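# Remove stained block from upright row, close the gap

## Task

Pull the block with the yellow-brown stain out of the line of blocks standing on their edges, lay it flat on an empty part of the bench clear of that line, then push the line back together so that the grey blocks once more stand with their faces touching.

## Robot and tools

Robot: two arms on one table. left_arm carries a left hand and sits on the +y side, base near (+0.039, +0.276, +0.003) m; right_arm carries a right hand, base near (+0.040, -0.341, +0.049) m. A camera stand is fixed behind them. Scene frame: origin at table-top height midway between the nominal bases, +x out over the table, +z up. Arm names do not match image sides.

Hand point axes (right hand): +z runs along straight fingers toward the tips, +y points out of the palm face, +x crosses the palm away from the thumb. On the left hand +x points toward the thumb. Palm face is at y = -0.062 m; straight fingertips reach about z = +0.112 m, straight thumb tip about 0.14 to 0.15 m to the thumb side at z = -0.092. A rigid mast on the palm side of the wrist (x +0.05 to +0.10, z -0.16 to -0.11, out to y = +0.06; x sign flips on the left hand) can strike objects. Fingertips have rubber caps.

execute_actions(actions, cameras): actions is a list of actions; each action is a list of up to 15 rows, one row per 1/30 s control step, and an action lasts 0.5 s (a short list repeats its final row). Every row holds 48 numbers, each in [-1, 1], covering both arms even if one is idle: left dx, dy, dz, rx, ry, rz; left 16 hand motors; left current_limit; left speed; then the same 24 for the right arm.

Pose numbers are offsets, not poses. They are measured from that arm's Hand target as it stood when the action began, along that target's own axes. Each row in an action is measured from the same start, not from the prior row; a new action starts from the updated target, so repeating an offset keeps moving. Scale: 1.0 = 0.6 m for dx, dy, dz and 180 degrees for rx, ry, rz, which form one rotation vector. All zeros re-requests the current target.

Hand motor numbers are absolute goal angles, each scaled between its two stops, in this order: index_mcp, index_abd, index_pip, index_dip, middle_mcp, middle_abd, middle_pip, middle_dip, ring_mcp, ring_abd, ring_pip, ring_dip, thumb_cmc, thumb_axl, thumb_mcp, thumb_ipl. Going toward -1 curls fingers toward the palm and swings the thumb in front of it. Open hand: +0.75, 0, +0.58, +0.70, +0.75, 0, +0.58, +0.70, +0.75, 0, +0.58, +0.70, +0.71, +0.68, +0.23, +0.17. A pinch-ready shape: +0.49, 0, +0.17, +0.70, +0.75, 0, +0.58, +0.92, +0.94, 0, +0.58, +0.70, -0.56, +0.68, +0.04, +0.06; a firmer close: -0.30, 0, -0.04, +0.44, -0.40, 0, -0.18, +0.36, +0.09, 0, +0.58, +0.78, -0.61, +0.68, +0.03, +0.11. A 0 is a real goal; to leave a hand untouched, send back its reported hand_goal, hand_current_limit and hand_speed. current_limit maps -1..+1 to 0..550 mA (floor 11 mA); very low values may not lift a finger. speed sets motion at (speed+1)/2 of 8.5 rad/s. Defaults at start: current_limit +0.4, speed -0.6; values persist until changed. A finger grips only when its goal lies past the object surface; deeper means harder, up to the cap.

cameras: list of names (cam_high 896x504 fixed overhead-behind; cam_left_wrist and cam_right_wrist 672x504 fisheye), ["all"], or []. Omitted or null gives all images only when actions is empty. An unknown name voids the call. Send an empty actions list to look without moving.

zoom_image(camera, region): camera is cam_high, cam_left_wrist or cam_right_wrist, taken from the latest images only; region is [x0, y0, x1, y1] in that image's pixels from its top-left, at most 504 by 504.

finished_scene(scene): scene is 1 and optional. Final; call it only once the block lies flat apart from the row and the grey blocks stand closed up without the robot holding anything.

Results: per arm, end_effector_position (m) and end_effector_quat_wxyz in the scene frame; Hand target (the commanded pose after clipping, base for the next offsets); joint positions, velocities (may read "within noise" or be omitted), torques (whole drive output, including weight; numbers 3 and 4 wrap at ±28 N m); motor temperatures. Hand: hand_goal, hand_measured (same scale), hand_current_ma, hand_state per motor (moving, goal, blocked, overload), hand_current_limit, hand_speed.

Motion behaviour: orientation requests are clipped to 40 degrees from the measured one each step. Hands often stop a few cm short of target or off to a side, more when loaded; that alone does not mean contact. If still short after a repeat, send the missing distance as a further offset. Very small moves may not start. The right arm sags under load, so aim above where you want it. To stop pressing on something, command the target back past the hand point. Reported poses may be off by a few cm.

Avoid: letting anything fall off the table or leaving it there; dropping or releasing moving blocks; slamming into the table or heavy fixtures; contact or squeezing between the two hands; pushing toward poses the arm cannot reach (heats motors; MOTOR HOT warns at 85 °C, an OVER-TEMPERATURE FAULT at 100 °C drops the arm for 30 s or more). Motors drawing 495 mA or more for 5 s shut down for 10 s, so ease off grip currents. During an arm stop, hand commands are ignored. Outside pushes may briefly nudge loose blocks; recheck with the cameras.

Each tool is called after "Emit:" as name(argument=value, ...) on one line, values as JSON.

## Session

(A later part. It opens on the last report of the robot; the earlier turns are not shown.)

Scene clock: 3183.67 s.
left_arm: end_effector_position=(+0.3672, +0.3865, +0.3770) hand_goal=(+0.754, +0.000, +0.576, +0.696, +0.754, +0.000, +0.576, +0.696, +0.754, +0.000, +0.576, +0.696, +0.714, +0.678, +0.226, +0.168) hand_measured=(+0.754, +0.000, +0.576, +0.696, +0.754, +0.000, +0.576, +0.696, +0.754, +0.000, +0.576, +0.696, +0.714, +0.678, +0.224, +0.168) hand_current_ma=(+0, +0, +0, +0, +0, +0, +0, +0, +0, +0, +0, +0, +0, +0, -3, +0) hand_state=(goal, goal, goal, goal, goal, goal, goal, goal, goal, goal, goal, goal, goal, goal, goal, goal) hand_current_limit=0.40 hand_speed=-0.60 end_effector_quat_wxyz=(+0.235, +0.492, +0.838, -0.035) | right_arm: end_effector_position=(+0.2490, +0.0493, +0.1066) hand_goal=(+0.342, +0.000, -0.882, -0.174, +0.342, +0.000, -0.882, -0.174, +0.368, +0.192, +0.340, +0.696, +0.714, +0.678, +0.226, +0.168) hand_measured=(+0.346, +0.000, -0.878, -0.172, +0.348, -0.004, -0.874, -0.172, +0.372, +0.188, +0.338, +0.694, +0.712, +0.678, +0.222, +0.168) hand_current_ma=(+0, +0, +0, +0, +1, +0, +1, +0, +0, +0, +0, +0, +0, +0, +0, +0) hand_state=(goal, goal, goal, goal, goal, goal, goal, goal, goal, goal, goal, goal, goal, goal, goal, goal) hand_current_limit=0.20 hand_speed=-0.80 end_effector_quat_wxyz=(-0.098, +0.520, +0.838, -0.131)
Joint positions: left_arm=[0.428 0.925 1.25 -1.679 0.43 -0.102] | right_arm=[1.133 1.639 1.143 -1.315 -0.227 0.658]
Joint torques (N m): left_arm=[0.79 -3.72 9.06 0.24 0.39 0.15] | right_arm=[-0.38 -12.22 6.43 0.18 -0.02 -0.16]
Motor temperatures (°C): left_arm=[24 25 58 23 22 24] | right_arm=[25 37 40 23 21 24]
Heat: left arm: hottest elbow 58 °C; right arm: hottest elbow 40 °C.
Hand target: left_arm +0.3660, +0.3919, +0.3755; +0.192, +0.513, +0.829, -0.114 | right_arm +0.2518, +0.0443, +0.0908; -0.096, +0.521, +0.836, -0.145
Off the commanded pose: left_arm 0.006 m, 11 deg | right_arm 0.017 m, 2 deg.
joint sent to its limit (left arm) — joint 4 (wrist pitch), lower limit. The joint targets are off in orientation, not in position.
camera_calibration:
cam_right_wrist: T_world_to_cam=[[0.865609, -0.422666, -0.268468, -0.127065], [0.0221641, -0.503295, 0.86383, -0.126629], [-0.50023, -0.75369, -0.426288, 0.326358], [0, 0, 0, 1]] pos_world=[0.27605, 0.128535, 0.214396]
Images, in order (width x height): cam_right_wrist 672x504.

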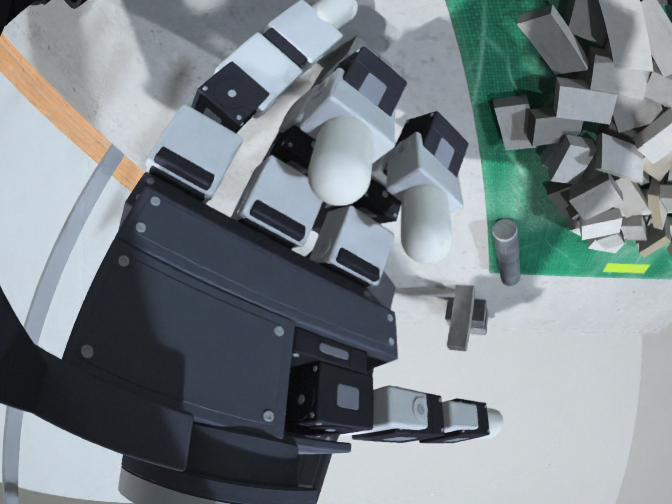

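Emit:
execute_actions(actions=[[[0,0,0,0,0,0,0.754,0,0.576,0.696,0.754,0,0.576,0.696,0.754,0,0.576,0.696,0.714,0.678,0.226,0.168,0.4,-0.6,0,0,0,0,0,0,0.342,0,-0.883,-0.174,0.342,0,-0.883,-0.174,0.394,0.192,0.370,0.696,0.714,0.678,0.226,0.168,0.2,-0.9]],[[0,0,0,0,0,0,0.754,0,0.576,0.696,0.754,0,0.576,0.696,0.754,0,0.576,0.696,0.714,0.678,0.226,0.168,0.4,-0.6,0,0,0,0,0,0,0.342,0,-0.883,-0.174,0.342,0,-0.883,-0.174,0.43,0.192,0.335,0.696,0.714,0.678,0.226,0.168,0.2,-0.95]],[[0,0,0,0,0,0,0.754,0,0.576,0.696,0.754,0,0.576,0.696,0.754,0,0.576,0.696,0.714,0.678,0.226,0.168,0.4,-0.6,0,0,0,0,0,0,0.342,0,-0.883,-0.174,0.342,0,-0.883,-0.174,0.46,0.192,0.303,0.696,0.714,0.678,0.226,0.168,0.2,-0.95]]], cameras=["cam_right_wrist"])

Emit:
zoom_image(camera="cam_right_wrist", region=[220, 0, 400, 135])

Scene clock: 3191.10 s.
left_arm: end_effector_position=(+0.3672, +0.3865, +0.3770) hand_goal=(+0.754, +0.000, +0.576, +0.696, +0.754, +0.000, +0.576, +0.696, +0.754, +0.000, +0.576, +0.696, +0.714, +0.678, +0.226, +0.168) hand_measured=(+0.754, +0.000, +0.576, +0.696, +0.754, +0.000, +0.576, +0.696, +0.754, +0.000, +0.576, +0.696, +0.714, +0.678, +0.224, +0.168) hand_current_ma=(+0, +0, +0, +0, +0, +0, +0, +0, +0, +0, +0, +0, +0, +0, -3, +0) hand_state=(goal, goal, goal, goal, goal, goal, goal, goal, goal, goal, goal, goal, goal, goal, goal, goal) hand_current_limit=0.40 hand_speed=-0.60 end_effector_quat_wxyz=(+0.235, +0.492, +0.838, -0.035) | right_arm: end_effector_position=(+0.2494, +0.0497, +0.1066) hand_goal=(+0.342, +0.000, -0.882, -0.174, +0.342, +0.000, -0.882, -0.174, +0.460, +0.192, +0.304, +0.696, +0.714, +0.678, +0.226, +0.168) hand_measured=(+0.346, +0.000, -0.878, -0.172, +0.348, -0.004, -0.874, -0.172, +0.438, +0.190, +0.302, +0.694, +0.712, +0.678, +0.222, +0.168) hand_current_ma=(+0, +0, +0, +0, +1, +0, +1, +0, -9, +0, +0, +0, +0, +0, +0, +0) hand_state=(goal, goal, goal, goal, goal, goal, goal, goal, blocked, goal, goal, goal, goal, goal, goal, goal) hand_current_limit=0.20 hand_speed=-0.95 end_effector_quat_wxyz=(-0.097, +0.520, +0.839, -0.130)
Joint positions: left_arm=[0.428 0.925 1.25 -1.679 0.43 -0.102] | right_arm=[1.133 1.639 1.143 -1.312 -0.225 0.658]
Joint torques (N m): left_arm=[0.32 -3.19 9.02 0.27 0.41 0.14] | right_arm=[-0.44 -12.4 6.34 0.09 -0.08 -0.16]
Motor temperatures (°C): left_arm=[24 25 58 23 22 24] | right_arm=[25 37 39 23 21 24]
Heat: left arm: hottest elbow 58 °C; right arm: hottest elbow 39 °C.
Hand target: left_arm +0.3660, +0.3919, +0.3755; +0.192, +0.513, +0.829, -0.114 | right_arm +0.2518, +0.0443, +0.0908; -0.096, +0.521, +0.836, -0.145
Off the commanded pose: left_arm 0.006 m, 11 deg | right_arm 0.017 m, 2 deg.
joint sent to its limit (left arm) — joint 4 (wrist pitch), lower limit. The joint targets are off in orientation, not in position.
camera_calibration:
cam_right_wrist: T_world_to_cam=[[0.866263, -0.421996, -0.26741, -0.127666], [0.0205665, -0.504685, 0.863059, -0.125785], [-0.499165, -0.753135, -0.428511, 0.32689], [0, 0, 0, 1]] pos_world=[0.276351, 0.128836, 0.214497]
Images, in order (width x height): cam_right_wrist 672x504.

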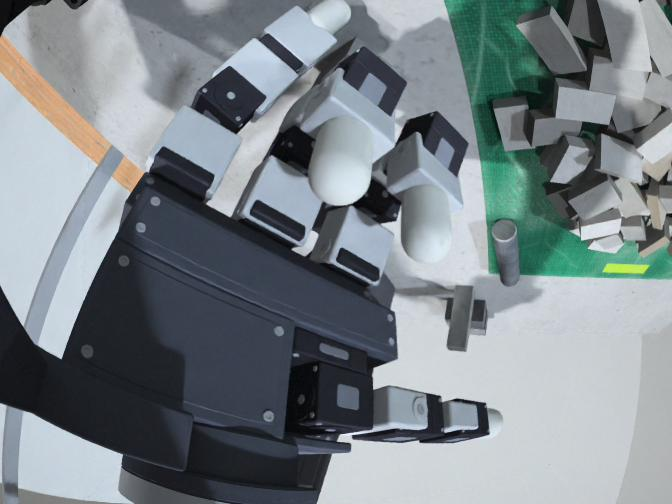

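Scaled by 2.800 from the camera's 672x504 image, which has a finer 960x720 frame.

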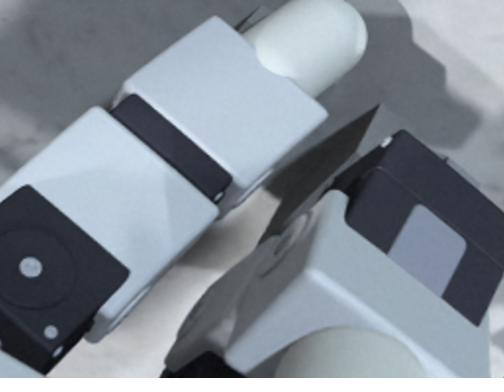

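Emit:
execute_actions(actions=[[[0,0,0,0,0,0,0.754,0,0.576,0.696,0.754,0,0.576,0.696,0.754,0,0.576,0.696,0.714,0.678,0.226,0.168,0.4,-0.6,0,0,0,0,0,0,0.342,0,-0.883,-0.174,0.342,0,-0.883,-0.174,0.475,0.192,0.297,0.696,0.714,0.678,0.226,0.168,0.2,-0.97]],[[0,0,0,0,0,0,0.754,0,0.576,0.696,0.754,0,0.576,0.696,0.754,0,0.576,0.696,0.714,0.678,0.226,0.168,0.4,-0.6,0,0,0,0,0,0,0.342,0,-0.883,-0.174,0.342,0,-0.883,-0.174,0.487,0.192,0.293,0.696,0.714,0.678,0.226,0.168,0.2,-0.97]]], cameras=["cam_right_wrist"])

Emit:
zoom_image(camera="cam_right_wrist", region=[220, 0, 400, 135])

Scene clock: 3197.00 s.
left_arm: end_effector_position=(+0.3672, +0.3865, +0.3770) hand_goal=(+0.754, +0.000, +0.576, +0.696, +0.754, +0.000, +0.576, +0.696, +0.754, +0.000, +0.576, +0.696, +0.714, +0.678, +0.226, +0.168) hand_measured=(+0.754, +0.000, +0.576, +0.696, +0.754, +0.000, +0.576, +0.696, +0.754, +0.000, +0.576, +0.696, +0.714, +0.678, +0.224, +0.168) hand_current_ma=(+0, +0, +0, +0, +0, +0, +0, +0, +0, +0, +0, +0, +0, +0, -3, +0) hand_state=(goal, goal, goal, goal, goal, goal, goal, goal, goal, goal, goal, goal, goal, goal, goal, goal) hand_current_limit=0.40 hand_speed=-0.60 end_effector_quat_wxyz=(+0.235, +0.492, +0.838, -0.035) | right_arm: end_effector_position=(+0.2494, +0.0497, +0.1066) hand_goal=(+0.342, +0.000, -0.882, -0.174, +0.342, +0.000, -0.882, -0.174, +0.488, +0.192, +0.294, +0.696, +0.714, +0.678, +0.226, +0.168) hand_measured=(+0.346, +0.000, -0.878, -0.172, +0.348, -0.004, -0.874, -0.172, +0.456, +0.190, +0.288, +0.694, +0.712, +0.678, +0.222, +0.168) hand_current_ma=(+0, +0, +0, +0, +1, +0, +1, +0, -19, +0, -1, +0, +0, +0, +0, +0) hand_state=(goal, goal, goal, goal, goal, goal, goal, goal, blocked, goal, goal, goal, goal, goal, goal, goal) hand_current_limit=0.20 hand_speed=-0.97 end_effector_quat_wxyz=(-0.097, +0.520, +0.839, -0.130)
Joint positions: left_arm=[0.428 0.925 1.25 -1.679 0.43 -0.102] | right_arm=[1.133 1.639 1.143 -1.312 -0.225 0.658]
Joint torques (N m): left_arm=[0.67 -3.96 9.05 0.27 0.39 0.18] | right_arm=[-0.5 -12.28 6.43 0.1 -0.08 -0.16]
Motor temperatures (°C): left_arm=[24 25 58 23 22 24] | right_arm=[25 37 39 23 21 24]
Heat: left arm: hottest elbow 58 °C; right arm: hottest elbow 39 °C.
Hand target: left_arm +0.3660, +0.3919, +0.3755; +0.192, +0.513, +0.829, -0.114 | right_arm +0.2518, +0.0443, +0.0908; -0.096, +0.521, +0.836, -0.145
Off the commanded pose: left_arm 0.006 m, 11 deg | right_arm 0.017 m, 2 deg.
joint sent to its limit (left arm) — joint 4 (wrist pitch), lower limit. The joint targets are off in orientation, not in position.
camera_calibration:
cam_right_wrist: T_world_to_cam=[[0.866263, -0.421996, -0.26741, -0.127666], [0.0205665, -0.504685, 0.863059, -0.125785], [-0.499165, -0.753135, -0.428511, 0.32689], [0, 0, 0, 1]] pos_world=[0.276351, 0.128836, 0.214497]
Images, in order (width x height): cam_right_wrist 672x504.

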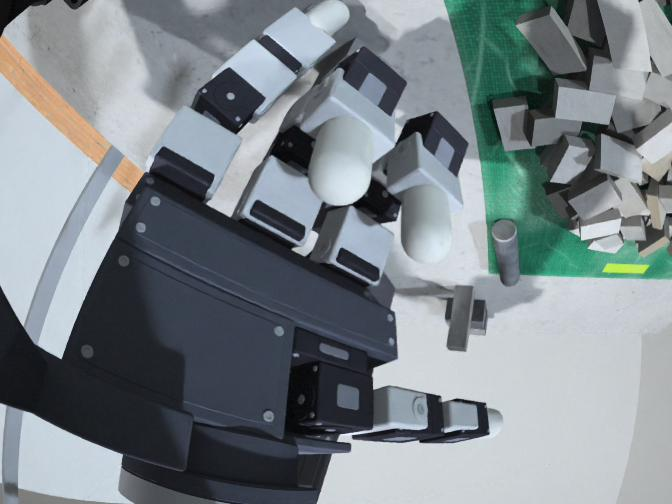

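Scaled by 2.800 from the camera's 672x504 image, which has a finer 960x720 frame.

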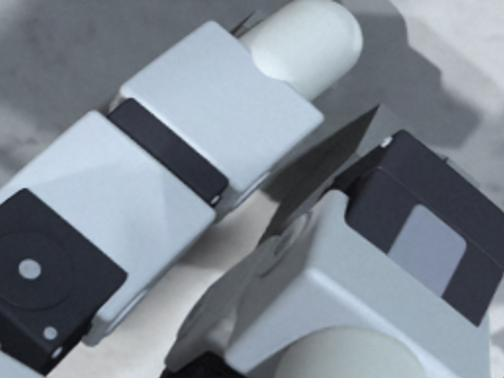

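Emit:
execute_actions(actions=[[[0,0,0,0,0,0,0.754,0,0.576,0.696,0.754,0,0.576,0.696,0.754,0,0.576,0.696,0.714,0.678,0.226,0.168,0.4,-0.6,0,0,0,0,0,0,0.342,0,-0.883,-0.174,0.342,0,-0.883,-0.174,0.498,0.192,0.288,0.696,0.714,0.678,0.226,0.168,0.2,-0.97]],[[0,0,0,0,0,0,0.754,0,0.576,0.696,0.754,0,0.576,0.696,0.754,0,0.576,0.696,0.714,0.678,0.226,0.168,0.4,-0.6,0,0,0,0,0,0,0.342,0,-0.883,-0.174,0.342,0,-0.883,-0.174,0.508,0.192,0.286,0.696,0.714,0.678,0.226,0.168,0.2,-0.97]]], cameras=[])

Scene clock: 3203.33 s.
left_arm: end_effector_position=(+0.3672, +0.3865, +0.3770) hand_goal=(+0.754, +0.000, +0.576, +0.696, +0.754, +0.000, +0.576, +0.696, +0.754, +0.000, +0.576, +0.696, +0.714, +0.678, +0.226, +0.168) hand_measured=(+0.754, +0.000, +0.576, +0.696, +0.754, +0.000, +0.576, +0.696, +0.754, +0.000, +0.576, +0.696, +0.714, +0.678, +0.224, +0.168) hand_current_ma=(+0, +0, +0, +0, +0, +0, +0, +0, +0, +0, +0, +0, +0, +0, -3, +0) hand_state=(goal, goal, goal, goal, goal, goal, goal, goal, goal, goal, goal, goal, goal, goal, goal, goal) hand_current_limit=0.40 hand_speed=-0.60 end_effector_quat_wxyz=(+0.235, +0.492, +0.838, -0.035) | right_arm: end_effector_position=(+0.2496, +0.0500, +0.1066) hand_goal=(+0.342, +0.000, -0.882, -0.174, +0.342, +0.000, -0.882, -0.174, +0.508, +0.192, +0.286, +0.696, +0.714, +0.678, +0.226, +0.168) hand_measured=(+0.346, +0.000, -0.878, -0.172, +0.348, -0.004, -0.874, -0.172, +0.470, +0.192, +0.278, +0.692, +0.712, +0.678, +0.222, +0.168) hand_current_ma=(+0, +0, +0, +0, +1, +0, +1, +0, -26, +0, -1, +0, +0, +0, +0, +0) hand_state=(goal, goal, goal, goal, goal, goal, goal, goal, blocked, goal, goal, goal, goal, goal, goal, goal) hand_current_limit=0.20 hand_speed=-0.97 end_effector_quat_wxyz=(-0.097, +0.520, +0.839, -0.130)
Joint positions: left_arm=[0.428 0.925 1.25 -1.679 0.43 -0.102] | right_arm=[1.133 1.639 1.143 -1.311 -0.225 0.658]
Joint torques (N m): left_arm=[0.5 -3.72 9.05 0.25 0.4 0.15] | right_arm=[-0.44 -12.34 6.34 0.06 -0.11 -0.14]
Motor temperatures (°C): left_arm=[24 25 58 23 22 24] | right_arm=[25 37 38 23 21 24]
Heat: left arm: hottest elbow 58 °C; right arm: hottest elbow 38 °C.
Hand target: left_arm +0.3660, +0.3919, +0.3755; +0.192, +0.513, +0.829, -0.114 | right_arm +0.2518, +0.0444, +0.0908; -0.096, +0.521, +0.836, -0.144
Off the commanded pose: left_arm 0.006 m, 11 deg | right_arm 0.017 m, 2 deg.
joint sent to its limit (left arm) — joint 4 (wrist pitch), lower limit. The joint targets are off in orientation, not in position.
No camera images: "cameras" was empty.

Emit:
execute_actions(actions=[[[0,0,0,0,0,0,0.754,0,0.576,0.696,0.754,0,0.576,0.696,0.754,0,0.576,0.696,0.714,0.678,0.226,0.168,0.4,-0.6,0,0,0,0,0,0,0.342,0,-0.883,-0.174,0.342,0,-0.883,-0.174,0.518,0.192,0.284,0.696,0.714,0.678,0.226,0.168,0.2,-0.97]],[[0,0,0,0,0,0,0.754,0,0.576,0.696,0.754,0,0.576,0.696,0.754,0,0.576,0.696,0.714,0.678,0.226,0.168,0.4,-0.6,0,0,0,0,0,0,0.342,0,-0.883,-0.174,0.342,0,-0.883,-0.174,0.43,0.192,0.29,0.696,0.714,0.678,0.226,0.168,0.2,-0.95]],[[0,0,0,0,0,0,0.754,0,0.576,0.696,0.754,0,0.576,0.696,0.754,0,0.576,0.696,0.714,0.678,0.226,0.168,0.4,-0.6,0,0,0,0,0,0,0.342,0,-0.883,-0.174,0.342,0,-0.883,-0.174,0.38,0.192,0.29,0.696,0.714,0.678,0.226,0.168,0.2,-0.9]],[[0,0,0,0,0,0,0.754,0,0.576,0.696,0.754,0,0.576,0.696,0.754,0,0.576,0.696,0.714,0.678,0.226,0.168,0.4,-0.6,0,0,0,0,0,0,0.342,0,-0.883,-0.174,0.342,0,-0.883,-0.174,0.455,0.1,0.08,0.696,0.714,0.678,0.226,0.168,0.2,-0.7]],[[0,0,0,0,0,0,0.754,0,0.576,0.696,0.754,0,0.576,0.696,0.754,0,0.576,0.696,0.714,0.678,0.226,0.168,0.4,-0.6,0,0,0,0,0,0,0.342,0,-0.883,-0.174,0.342,0,-0.883,-0.174,0.55,0.0,-0.5,0.3,0.714,0.678,0.226,0.168,0.2,-0.7]]], cameras=["cam_right_wrist"])

Emit:
zoom_image(camera="cam_right_wrist", region=[260, 0, 390, 98])

Scene clock: 3215.60 s.
left_arm: end_effector_position=(+0.3672, +0.3865, +0.3770) hand_goal=(+0.754, +0.000, +0.576, +0.696, +0.754, +0.000, +0.576, +0.696, +0.754, +0.000, +0.576, +0.696, +0.714, +0.678, +0.226, +0.168) hand_measured=(+0.754, +0.000, +0.576, +0.696, +0.754, +0.000, +0.576, +0.696, +0.754, +0.000, +0.576, +0.696, +0.714, +0.678, +0.224, +0.168) hand_current_ma=(+0, +0, +0, +0, +0, +0, +0, +0, +0, +0, +0, +0, +0, +0, -3, +0) hand_state=(goal, goal, goal, goal, goal, goal, goal, goal, goal, goal, goal, goal, goal, goal, goal, goal) hand_current_limit=0.40 hand_speed=-0.60 end_effector_quat_wxyz=(+0.235, +0.492, +0.838, -0.035) | right_arm: end_effector_position=(+0.2496, +0.0500, +0.1066) hand_goal=(+0.342, +0.000, -0.882, -0.174, +0.342, +0.000, -0.882, -0.174, +0.550, +0.000, -0.500, +0.300, +0.714, +0.678, +0.226, +0.168) hand_measured=(+0.346, +0.000, -0.878, -0.172, +0.348, -0.004, -0.874, -0.172, +0.548, +0.004, -0.492, +0.304, +0.712, +0.678, +0.222, +0.168) hand_current_ma=(+0, +0, +0, +0, +1, +0, +1, +0, +0, +0, +1, +0, +0, +0, +0, +0) hand_state=(goal, goal, goal, goal, goal, goal, goal, goal, goal, goal, goal, goal, goal, goal, goal, goal) hand_current_limit=0.20 hand_speed=-0.70 end_effector_quat_wxyz=(-0.097, +0.520, +0.839, -0.130)
Joint positions: left_arm=[0.428 0.925 1.25 -1.679 0.43 -0.102] | right_arm=[1.133 1.639 1.143 -1.311 -0.225 0.658]
Joint torques (N m): left_arm=[0.09 -3.49 9.01 0.25 0.42 0.14] | right_arm=[-0.38 -12.28 6.41 0.03 -0.11 -0.16]
Motor temperatures (°C): left_arm=[24 25 58 23 22 24] | right_arm=[25 37 37 23 21 24]
Heat: left arm: hottest elbow 58 °C; right arm: hottest shoulder 37 °C.
Hand target: left_arm +0.3660, +0.3919, +0.3755; +0.192, +0.513, +0.829, -0.114 | right_arm +0.2517, +0.0444, +0.0908; -0.096, +0.521, +0.836, -0.144
Off the commanded pose: left_arm 0.006 m, 11 deg | right_arm 0.017 m, 2 deg.
joint sent to its limit (left arm) — joint 4 (wrist pitch), lower limit. The joint targets are off in orientation, not in position.
camera_calibration:
cam_right_wrist: T_world_to_cam=[[0.866521, -0.421648, -0.267122, -0.127819], [0.0199535, -0.505474, 0.862611, -0.125406], [-0.498742, -0.752801, -0.42959, 0.327206], [0, 0, 0, 1]] pos_world=[0.276451, 0.129037, 0.214597]
Images, in order (width x height): cam_right_wrist 672x504.

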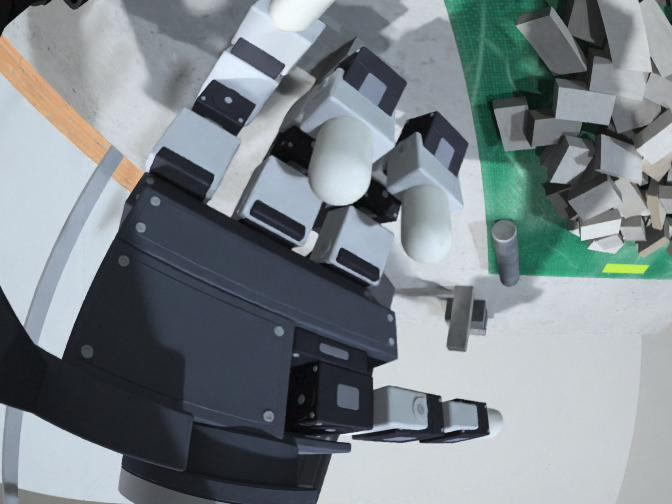

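Scaled by 3.877 from the camera's 672x504 image, which has a finer 960x720 frame.

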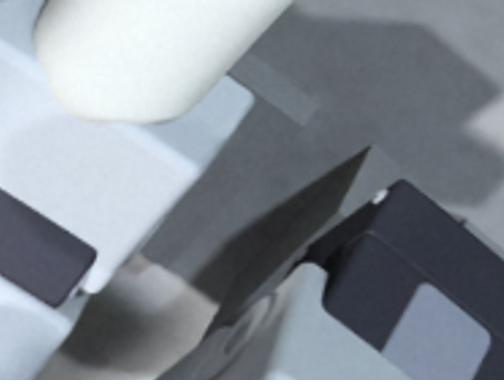

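Emit:
execute_actions(actions=[[[0,0,0,0,0,0,0.754,0,0.576,0.696,0.754,0,0.576,0.696,0.754,0,0.576,0.696,0.714,0.678,0.226,0.168,0.4,-0.6,-0.0083,-0.0282,0.0103,0,0,0,0.342,0,-0.883,-0.174,0.342,0,-0.883,-0.174,0.6,0.0,-0.883,-0.174,0.714,0.678,0.226,0.168,0.2,-0.7]],[[0,0,0,0,0,0,0.754,0,0.576,0.696,0.754,0,0.576,0.696,0.754,0,0.576,0.696,0.714,0.678,0.226,0.168,0.4,-0.6,-0.0083,-0.0282,0.0103,0,0,0,0.342,0,-0.883,-0.174,0.342,0,-0.883,-0.174,0.6,0.0,-0.883,-0.174,0.714,0.678,0.226,0.168,0.2,-0.7]],[[0,0,0,0,0,0,0.754,0,0.576,0.696,0.754,0,0.576,0.696,0.754,0,0.576,0.696,0.714,0.678,0.226,0.168,0.4,-0.6,0,0,0,0,0,0,0.342,0,-0.883,-0.174,0.342,0,-0.883,-0.174,0.6,0.0,-0.883,-0.174,0.714,0.678,0.226,0.168,0.2,-0.7]]], cameras=["cam_right_wrist"])

Emit:
zoom_image(camera="cam_right_wrist", region=[220, 0, 400, 135])

Scene clock: 3231.33 s.
left_arm: end_effector_position=(+0.3672, +0.3865, +0.3770) hand_goal=(+0.754, +0.000, +0.576, +0.696, +0.754, +0.000, +0.576, +0.696, +0.754, +0.000, +0.576, +0.696, +0.714, +0.678, +0.226, +0.168) hand_measured=(+0.754, +0.000, +0.576, +0.696, +0.754, +0.000, +0.576, +0.696, +0.754, +0.000, +0.576, +0.696, +0.714, +0.678, +0.224, +0.168) hand_current_ma=(+0, +0, +0, +0, +0, +0, +0, +0, +0, +0, +0, +0, +0, +0, -3, +0) hand_state=(goal, goal, goal, goal, goal, goal, goal, goal, goal, goal, goal, goal, goal, goal, goal, goal) hand_current_limit=0.40 hand_speed=-0.60 end_effector_quat_wxyz=(+0.235, +0.492, +0.838, -0.035) | right_arm: end_effector_position=(+0.2287, +0.0192, +0.0891) hand_goal=(+0.342, +0.000, -0.882, -0.174, +0.342, +0.000, -0.882, -0.174, +0.600, +0.000, -0.882, -0.174, +0.714, +0.678, +0.226, +0.168) hand_measured=(+0.346, +0.000, -0.878, -0.172, +0.348, -0.004, -0.874, -0.172, +0.598, +0.002, -0.874, -0.170, +0.712, +0.678, +0.222, +0.168) hand_current_ma=(+0, +0, +0, +0, +1, +0, +1, +0, +0, +0, +1, +0, +0, +0, +0, +0) hand_state=(goal, goal, goal, goal, goal, goal, goal, goal, goal, goal, goal, goal, goal, goal, goal, goal) hand_current_limit=0.20 hand_speed=-0.70 end_effector_quat_wxyz=(-0.096, +0.522, +0.834, -0.149)
Joint positions: left_arm=[0.428 0.925 1.25 -1.679 0.43 -0.102] | right_arm=[1.147 1.602 1.042 -1.283 -0.233 0.675]
Joint torques (N m): left_arm=[0.56 -3.84 9.06 0.18 0.4 0.17] | right_arm=[1.55 -14.86 5.93 0.1 -0.18 0.06]
Motor temperatures (°C): left_arm=[24 25 58 23 22 24] | right_arm=[25 37 37 23 21 24]
Heat: left arm: hottest elbow 58 °C; right arm: hottest shoulder 37 °C.
Hand target: left_arm +0.3660, +0.3919, +0.3755; +0.192, +0.513, +0.829, -0.114 | right_arm +0.2237, +0.0196, +0.0906; -0.096, +0.521, +0.836, -0.145
Off the commanded pose: left_arm 0.006 m, 11 deg | right_arm 0.005 m, 1 deg.
joint sent to its limit (left arm) — joint 4 (wrist pitch), lower limit. The joint targets are off in orientation, not in position.
camera_calibration:
cam_right_wrist: T_world_to_cam=[[0.859944, -0.433933, -0.268697, -0.125351], [0.0351587, -0.474841, 0.879369, -0.131071], [-0.509176, -0.765655, -0.39308, 0.285437], [0, 0, 0, 1]] pos_world=[0.257741, 0.101915, 0.193778]
Images, in order (width x height): cam_right_wrist 672x504.

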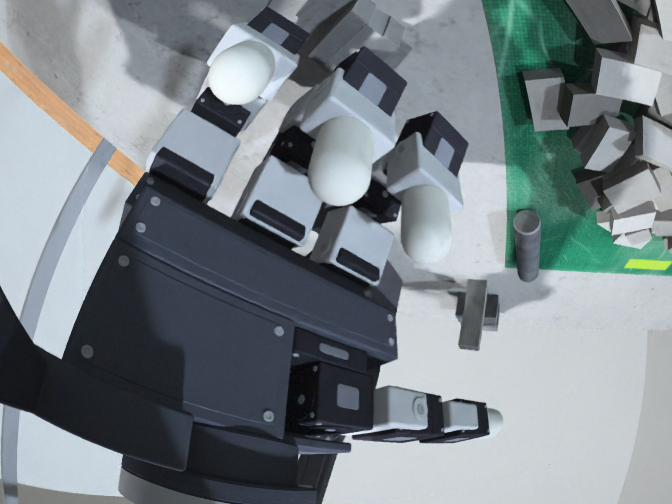

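Scaled by 2.800 from the camera's 672x504 image, which has a finer 960x720 frame.

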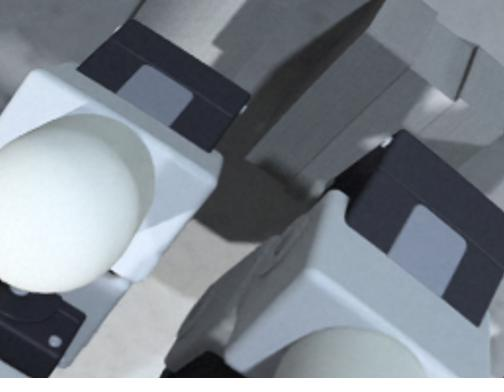

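Emit:
execute_actions(actions=[[[0,0,0,0,0,0,0.754,0,0.576,0.696,0.754,0,0.576,0.696,0.754,0,0.576,0.696,0.714,0.678,0.226,0.168,0.4,-0.6,0.015,-0.014,-0.0384,0,0,0,0.342,0,-0.883,-0.174,0.342,0,-0.883,-0.174,0.6,0.0,-0.883,-0.174,0.714,0.678,0.226,0.168,0.2,-0.7]],[[0,0,0,0,0,0,0.754,0,0.576,0.696,0.754,0,0.576,0.696,0.754,0,0.576,0.696,0.714,0.678,0.226,0.168,0.4,-0.6,0,0,0,0,0,0,0.342,0,-0.883,-0.174,0.342,0,-0.883,-0.174,0.6,0.0,-0.883,-0.174,0.714,0.678,0.226,0.168,0.2,-0.7]]], cameras=["cam_right_wrist"])

Emit:
zoom_image(camera="cam_right_wrist", region=[260, 0, 420, 120])

Scene clock: 3239.73 s.
left_arm: end_effector_position=(+0.3672, +0.3865, +0.3770) hand_goal=(+0.754, +0.000, +0.576, +0.696, +0.754, +0.000, +0.576, +0.696, +0.754, +0.000, +0.576, +0.696, +0.714, +0.678, +0.226, +0.168) hand_measured=(+0.754, +0.000, +0.576, +0.696, +0.754, +0.000, +0.576, +0.696, +0.754, +0.000, +0.576, +0.696, +0.714, +0.678, +0.224, +0.168) hand_current_ma=(+0, +0, +0, +0, +0, +0, +0, +0, +0, +0, +0, +0, +0, +0, -3, +0) hand_state=(goal, goal, goal, goal, goal, goal, goal, goal, goal, goal, goal, goal, goal, goal, goal, goal) hand_current_limit=0.40 hand_speed=-0.60 end_effector_quat_wxyz=(+0.235, +0.492, +0.838, -0.035) | right_arm: end_effector_position=(+0.2185, +0.0119, +0.0997) hand_goal=(+0.342, +0.000, -0.882, -0.174, +0.342, +0.000, -0.882, -0.174, +0.600, +0.000, -0.882, -0.174, +0.714, +0.678, +0.226, +0.168) hand_measured=(+0.346, +0.000, -0.878, -0.172, +0.348, -0.004, -0.874, -0.172, +0.598, +0.002, -0.874, -0.170, +0.712, +0.678, +0.222, +0.168) hand_current_ma=(+0, +0, +0, +0, +1, +0, +1, +0, +0, +0, +1, +0, +0, +0, +0, +0) hand_state=(goal, goal, goal, goal, goal, goal, goal, goal, goal, goal, goal, goal, goal, goal, goal, goal) hand_current_limit=0.20 hand_speed=-0.70 end_effector_quat_wxyz=(-0.094, +0.522, +0.832, -0.161)
Joint positions: left_arm=[0.428 0.925 1.25 -1.679 0.43 -0.102] | right_arm=[1.164 1.577 1.042 -1.33 -0.237 0.691]
Joint torques (N m): left_arm=[0.62 -3.55 9.06 0.35 0.39 0.16] | right_arm=[1.55 -14.15 9.98 -0.75 -0.2 0.07]
Motor temperatures (°C): left_arm=[24 25 58 23 22 24] | right_arm=[25 37 36 23 21 24]
Heat: left arm: hottest elbow 58 °C; right arm: hottest shoulder 37 °C.
Hand target: left_arm +0.3660, +0.3919, +0.3755; +0.192, +0.513, +0.829, -0.114 | right_arm +0.2200, +0.0274, +0.1153; -0.096, +0.521, +0.836, -0.144
Off the commanded pose: left_arm 0.006 m, 11 deg | right_arm 0.022 m, 2 deg.
joint sent to its limit (left arm) — joint 4 (wrist pitch), lower limit. The joint targets are off in orientation, not in position.
camera_calibration:
cam_right_wrist: T_world_to_cam=[[0.857407, -0.440167, -0.266657, -0.116491], [0.0433864, -0.454476, 0.889702, -0.146566], [-0.512807, -0.774406, -0.370574, 0.277486], [0, 0, 0, 1]] pos_world=[0.248535, 0.0970004, 0.202166]
Images, in order (width x height): cam_right_wrist 672x504.

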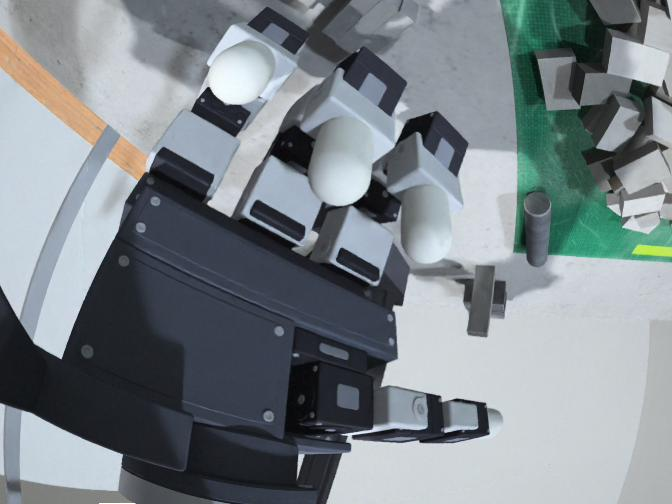

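Scaled by 3.150 from the camera's 672x504 image, which has a finer 960x720 frame.

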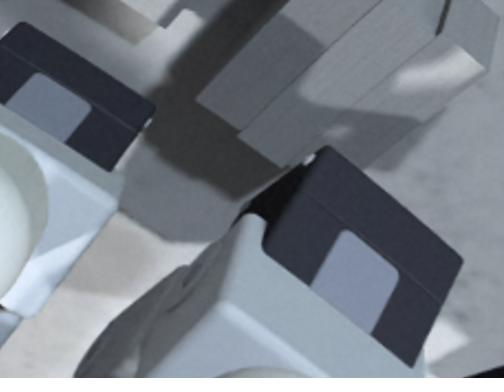

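Emit:
execute_actions(actions=[[[0,0,0,0,0,0,0.754,0,0.576,0.696,0.754,0,0.576,0.696,0.754,0,0.576,0.696,0.714,0.678,0.226,0.168,0.4,-0.6,0.0183,0.0155,-0.011,0,0,0,0.342,0,-0.883,-0.174,0.342,0,-0.883,-0.174,0.6,0.0,-0.883,-0.174,0.714,0.678,0.226,0.168,0.2,-0.7]],[[0,0,0,0,0,0,0.754,0,0.576,0.696,0.754,0,0.576,0.696,0.754,0,0.576,0.696,0.714,0.678,0.226,0.168,0.4,-0.6,0,0,0,0,0,0,0.342,0,-0.883,-0.174,0.342,0,-0.883,-0.174,0.6,0.0,-0.883,-0.174,0.714,0.678,0.226,0.168,0.2,-0.7]]], cameras=["cam_right_wrist"])

Emit:
zoom_image(camera="cam_right_wrist", region=[260, 0, 420, 120])

Scene clock: 3248.07 s.
left_arm: end_effector_position=(+0.3672, +0.3865, +0.3770) hand_goal=(+0.754, +0.000, +0.576, +0.696, +0.754, +0.000, +0.576, +0.696, +0.754, +0.000, +0.576, +0.696, +0.714, +0.678, +0.226, +0.168) hand_measured=(+0.754, +0.000, +0.576, +0.696, +0.754, +0.000, +0.576, +0.696, +0.754, +0.000, +0.576, +0.696, +0.714, +0.678, +0.224, +0.168) hand_current_ma=(+0, +0, +0, +0, +0, +0, +0, +0, +0, +0, +0, +0, +0, +0, -3, +0) hand_state=(goal, goal, goal, goal, goal, goal, goal, goal, goal, goal, goal, goal, goal, goal, goal, goal) hand_current_limit=0.40 hand_speed=-0.60 end_effector_quat_wxyz=(+0.235, +0.492, +0.838, -0.035) | right_arm: end_effector_position=(+0.2256, +0.0292, +0.1160) hand_goal=(+0.342, +0.000, -0.882, -0.174, +0.342, +0.000, -0.882, -0.174, +0.600, +0.000, -0.882, -0.174, +0.714, +0.678, +0.226, +0.168) hand_measured=(+0.346, +0.000, -0.878, -0.172, +0.348, -0.004, -0.874, -0.172, +0.598, +0.002, -0.874, -0.170, +0.712, +0.678, +0.222, +0.168) hand_current_ma=(+0, +0, +0, +0, +1, +0, +1, +0, +0, +0, +1, +0, +0, +0, +0, +0) hand_state=(goal, goal, goal, goal, goal, goal, goal, goal, goal, goal, goal, goal, goal, goal, goal, goal) hand_current_limit=0.20 hand_speed=-0.70 end_effector_quat_wxyz=(-0.097, +0.522, +0.835, -0.144)
Joint positions: left_arm=[0.428 0.925 1.25 -1.679 0.43 -0.102] | right_arm=[1.164 1.577 1.093 -1.345 -0.237 0.693]
Joint torques (N m): left_arm=[1.14 -3.96 9.11 0.29 0.41 0.15] | right_arm=[1.73 -11.46 10.22 -0.66 -0.22 0.06]
Motor temperatures (°C): left_arm=[24 25 58 23 22 24] | right_arm=[25 37 37 23 21 25]
Heat: left arm: hottest elbow 58 °C; right arm: hottest shoulder 37 °C.
Hand target: left_arm +0.3660, +0.3919, +0.3755; +0.192, +0.513, +0.829, -0.114 | right_arm +0.2250, +0.0421, +0.1184; -0.096, +0.521, +0.836, -0.144
Off the commanded pose: left_arm 0.006 m, 11 deg | right_arm 0.013 m, 0 deg.
joint sent to its limit (left arm) — joint 4 (wrist pitch), lower limit. The joint targets are off in orientation, not in position.
camera_calibration:
cam_right_wrist: T_world_to_cam=[[0.860537, -0.432765, -0.268683, -0.111362], [0.0303997, -0.482892, 0.875152, -0.148001], [-0.508481, -0.761268, -0.40239, 0.302892], [0, 0, 0, 1]] pos_world=[0.254345, 0.11092, 0.221483]
Images, in order (width x height): cam_right_wrist 672x504.

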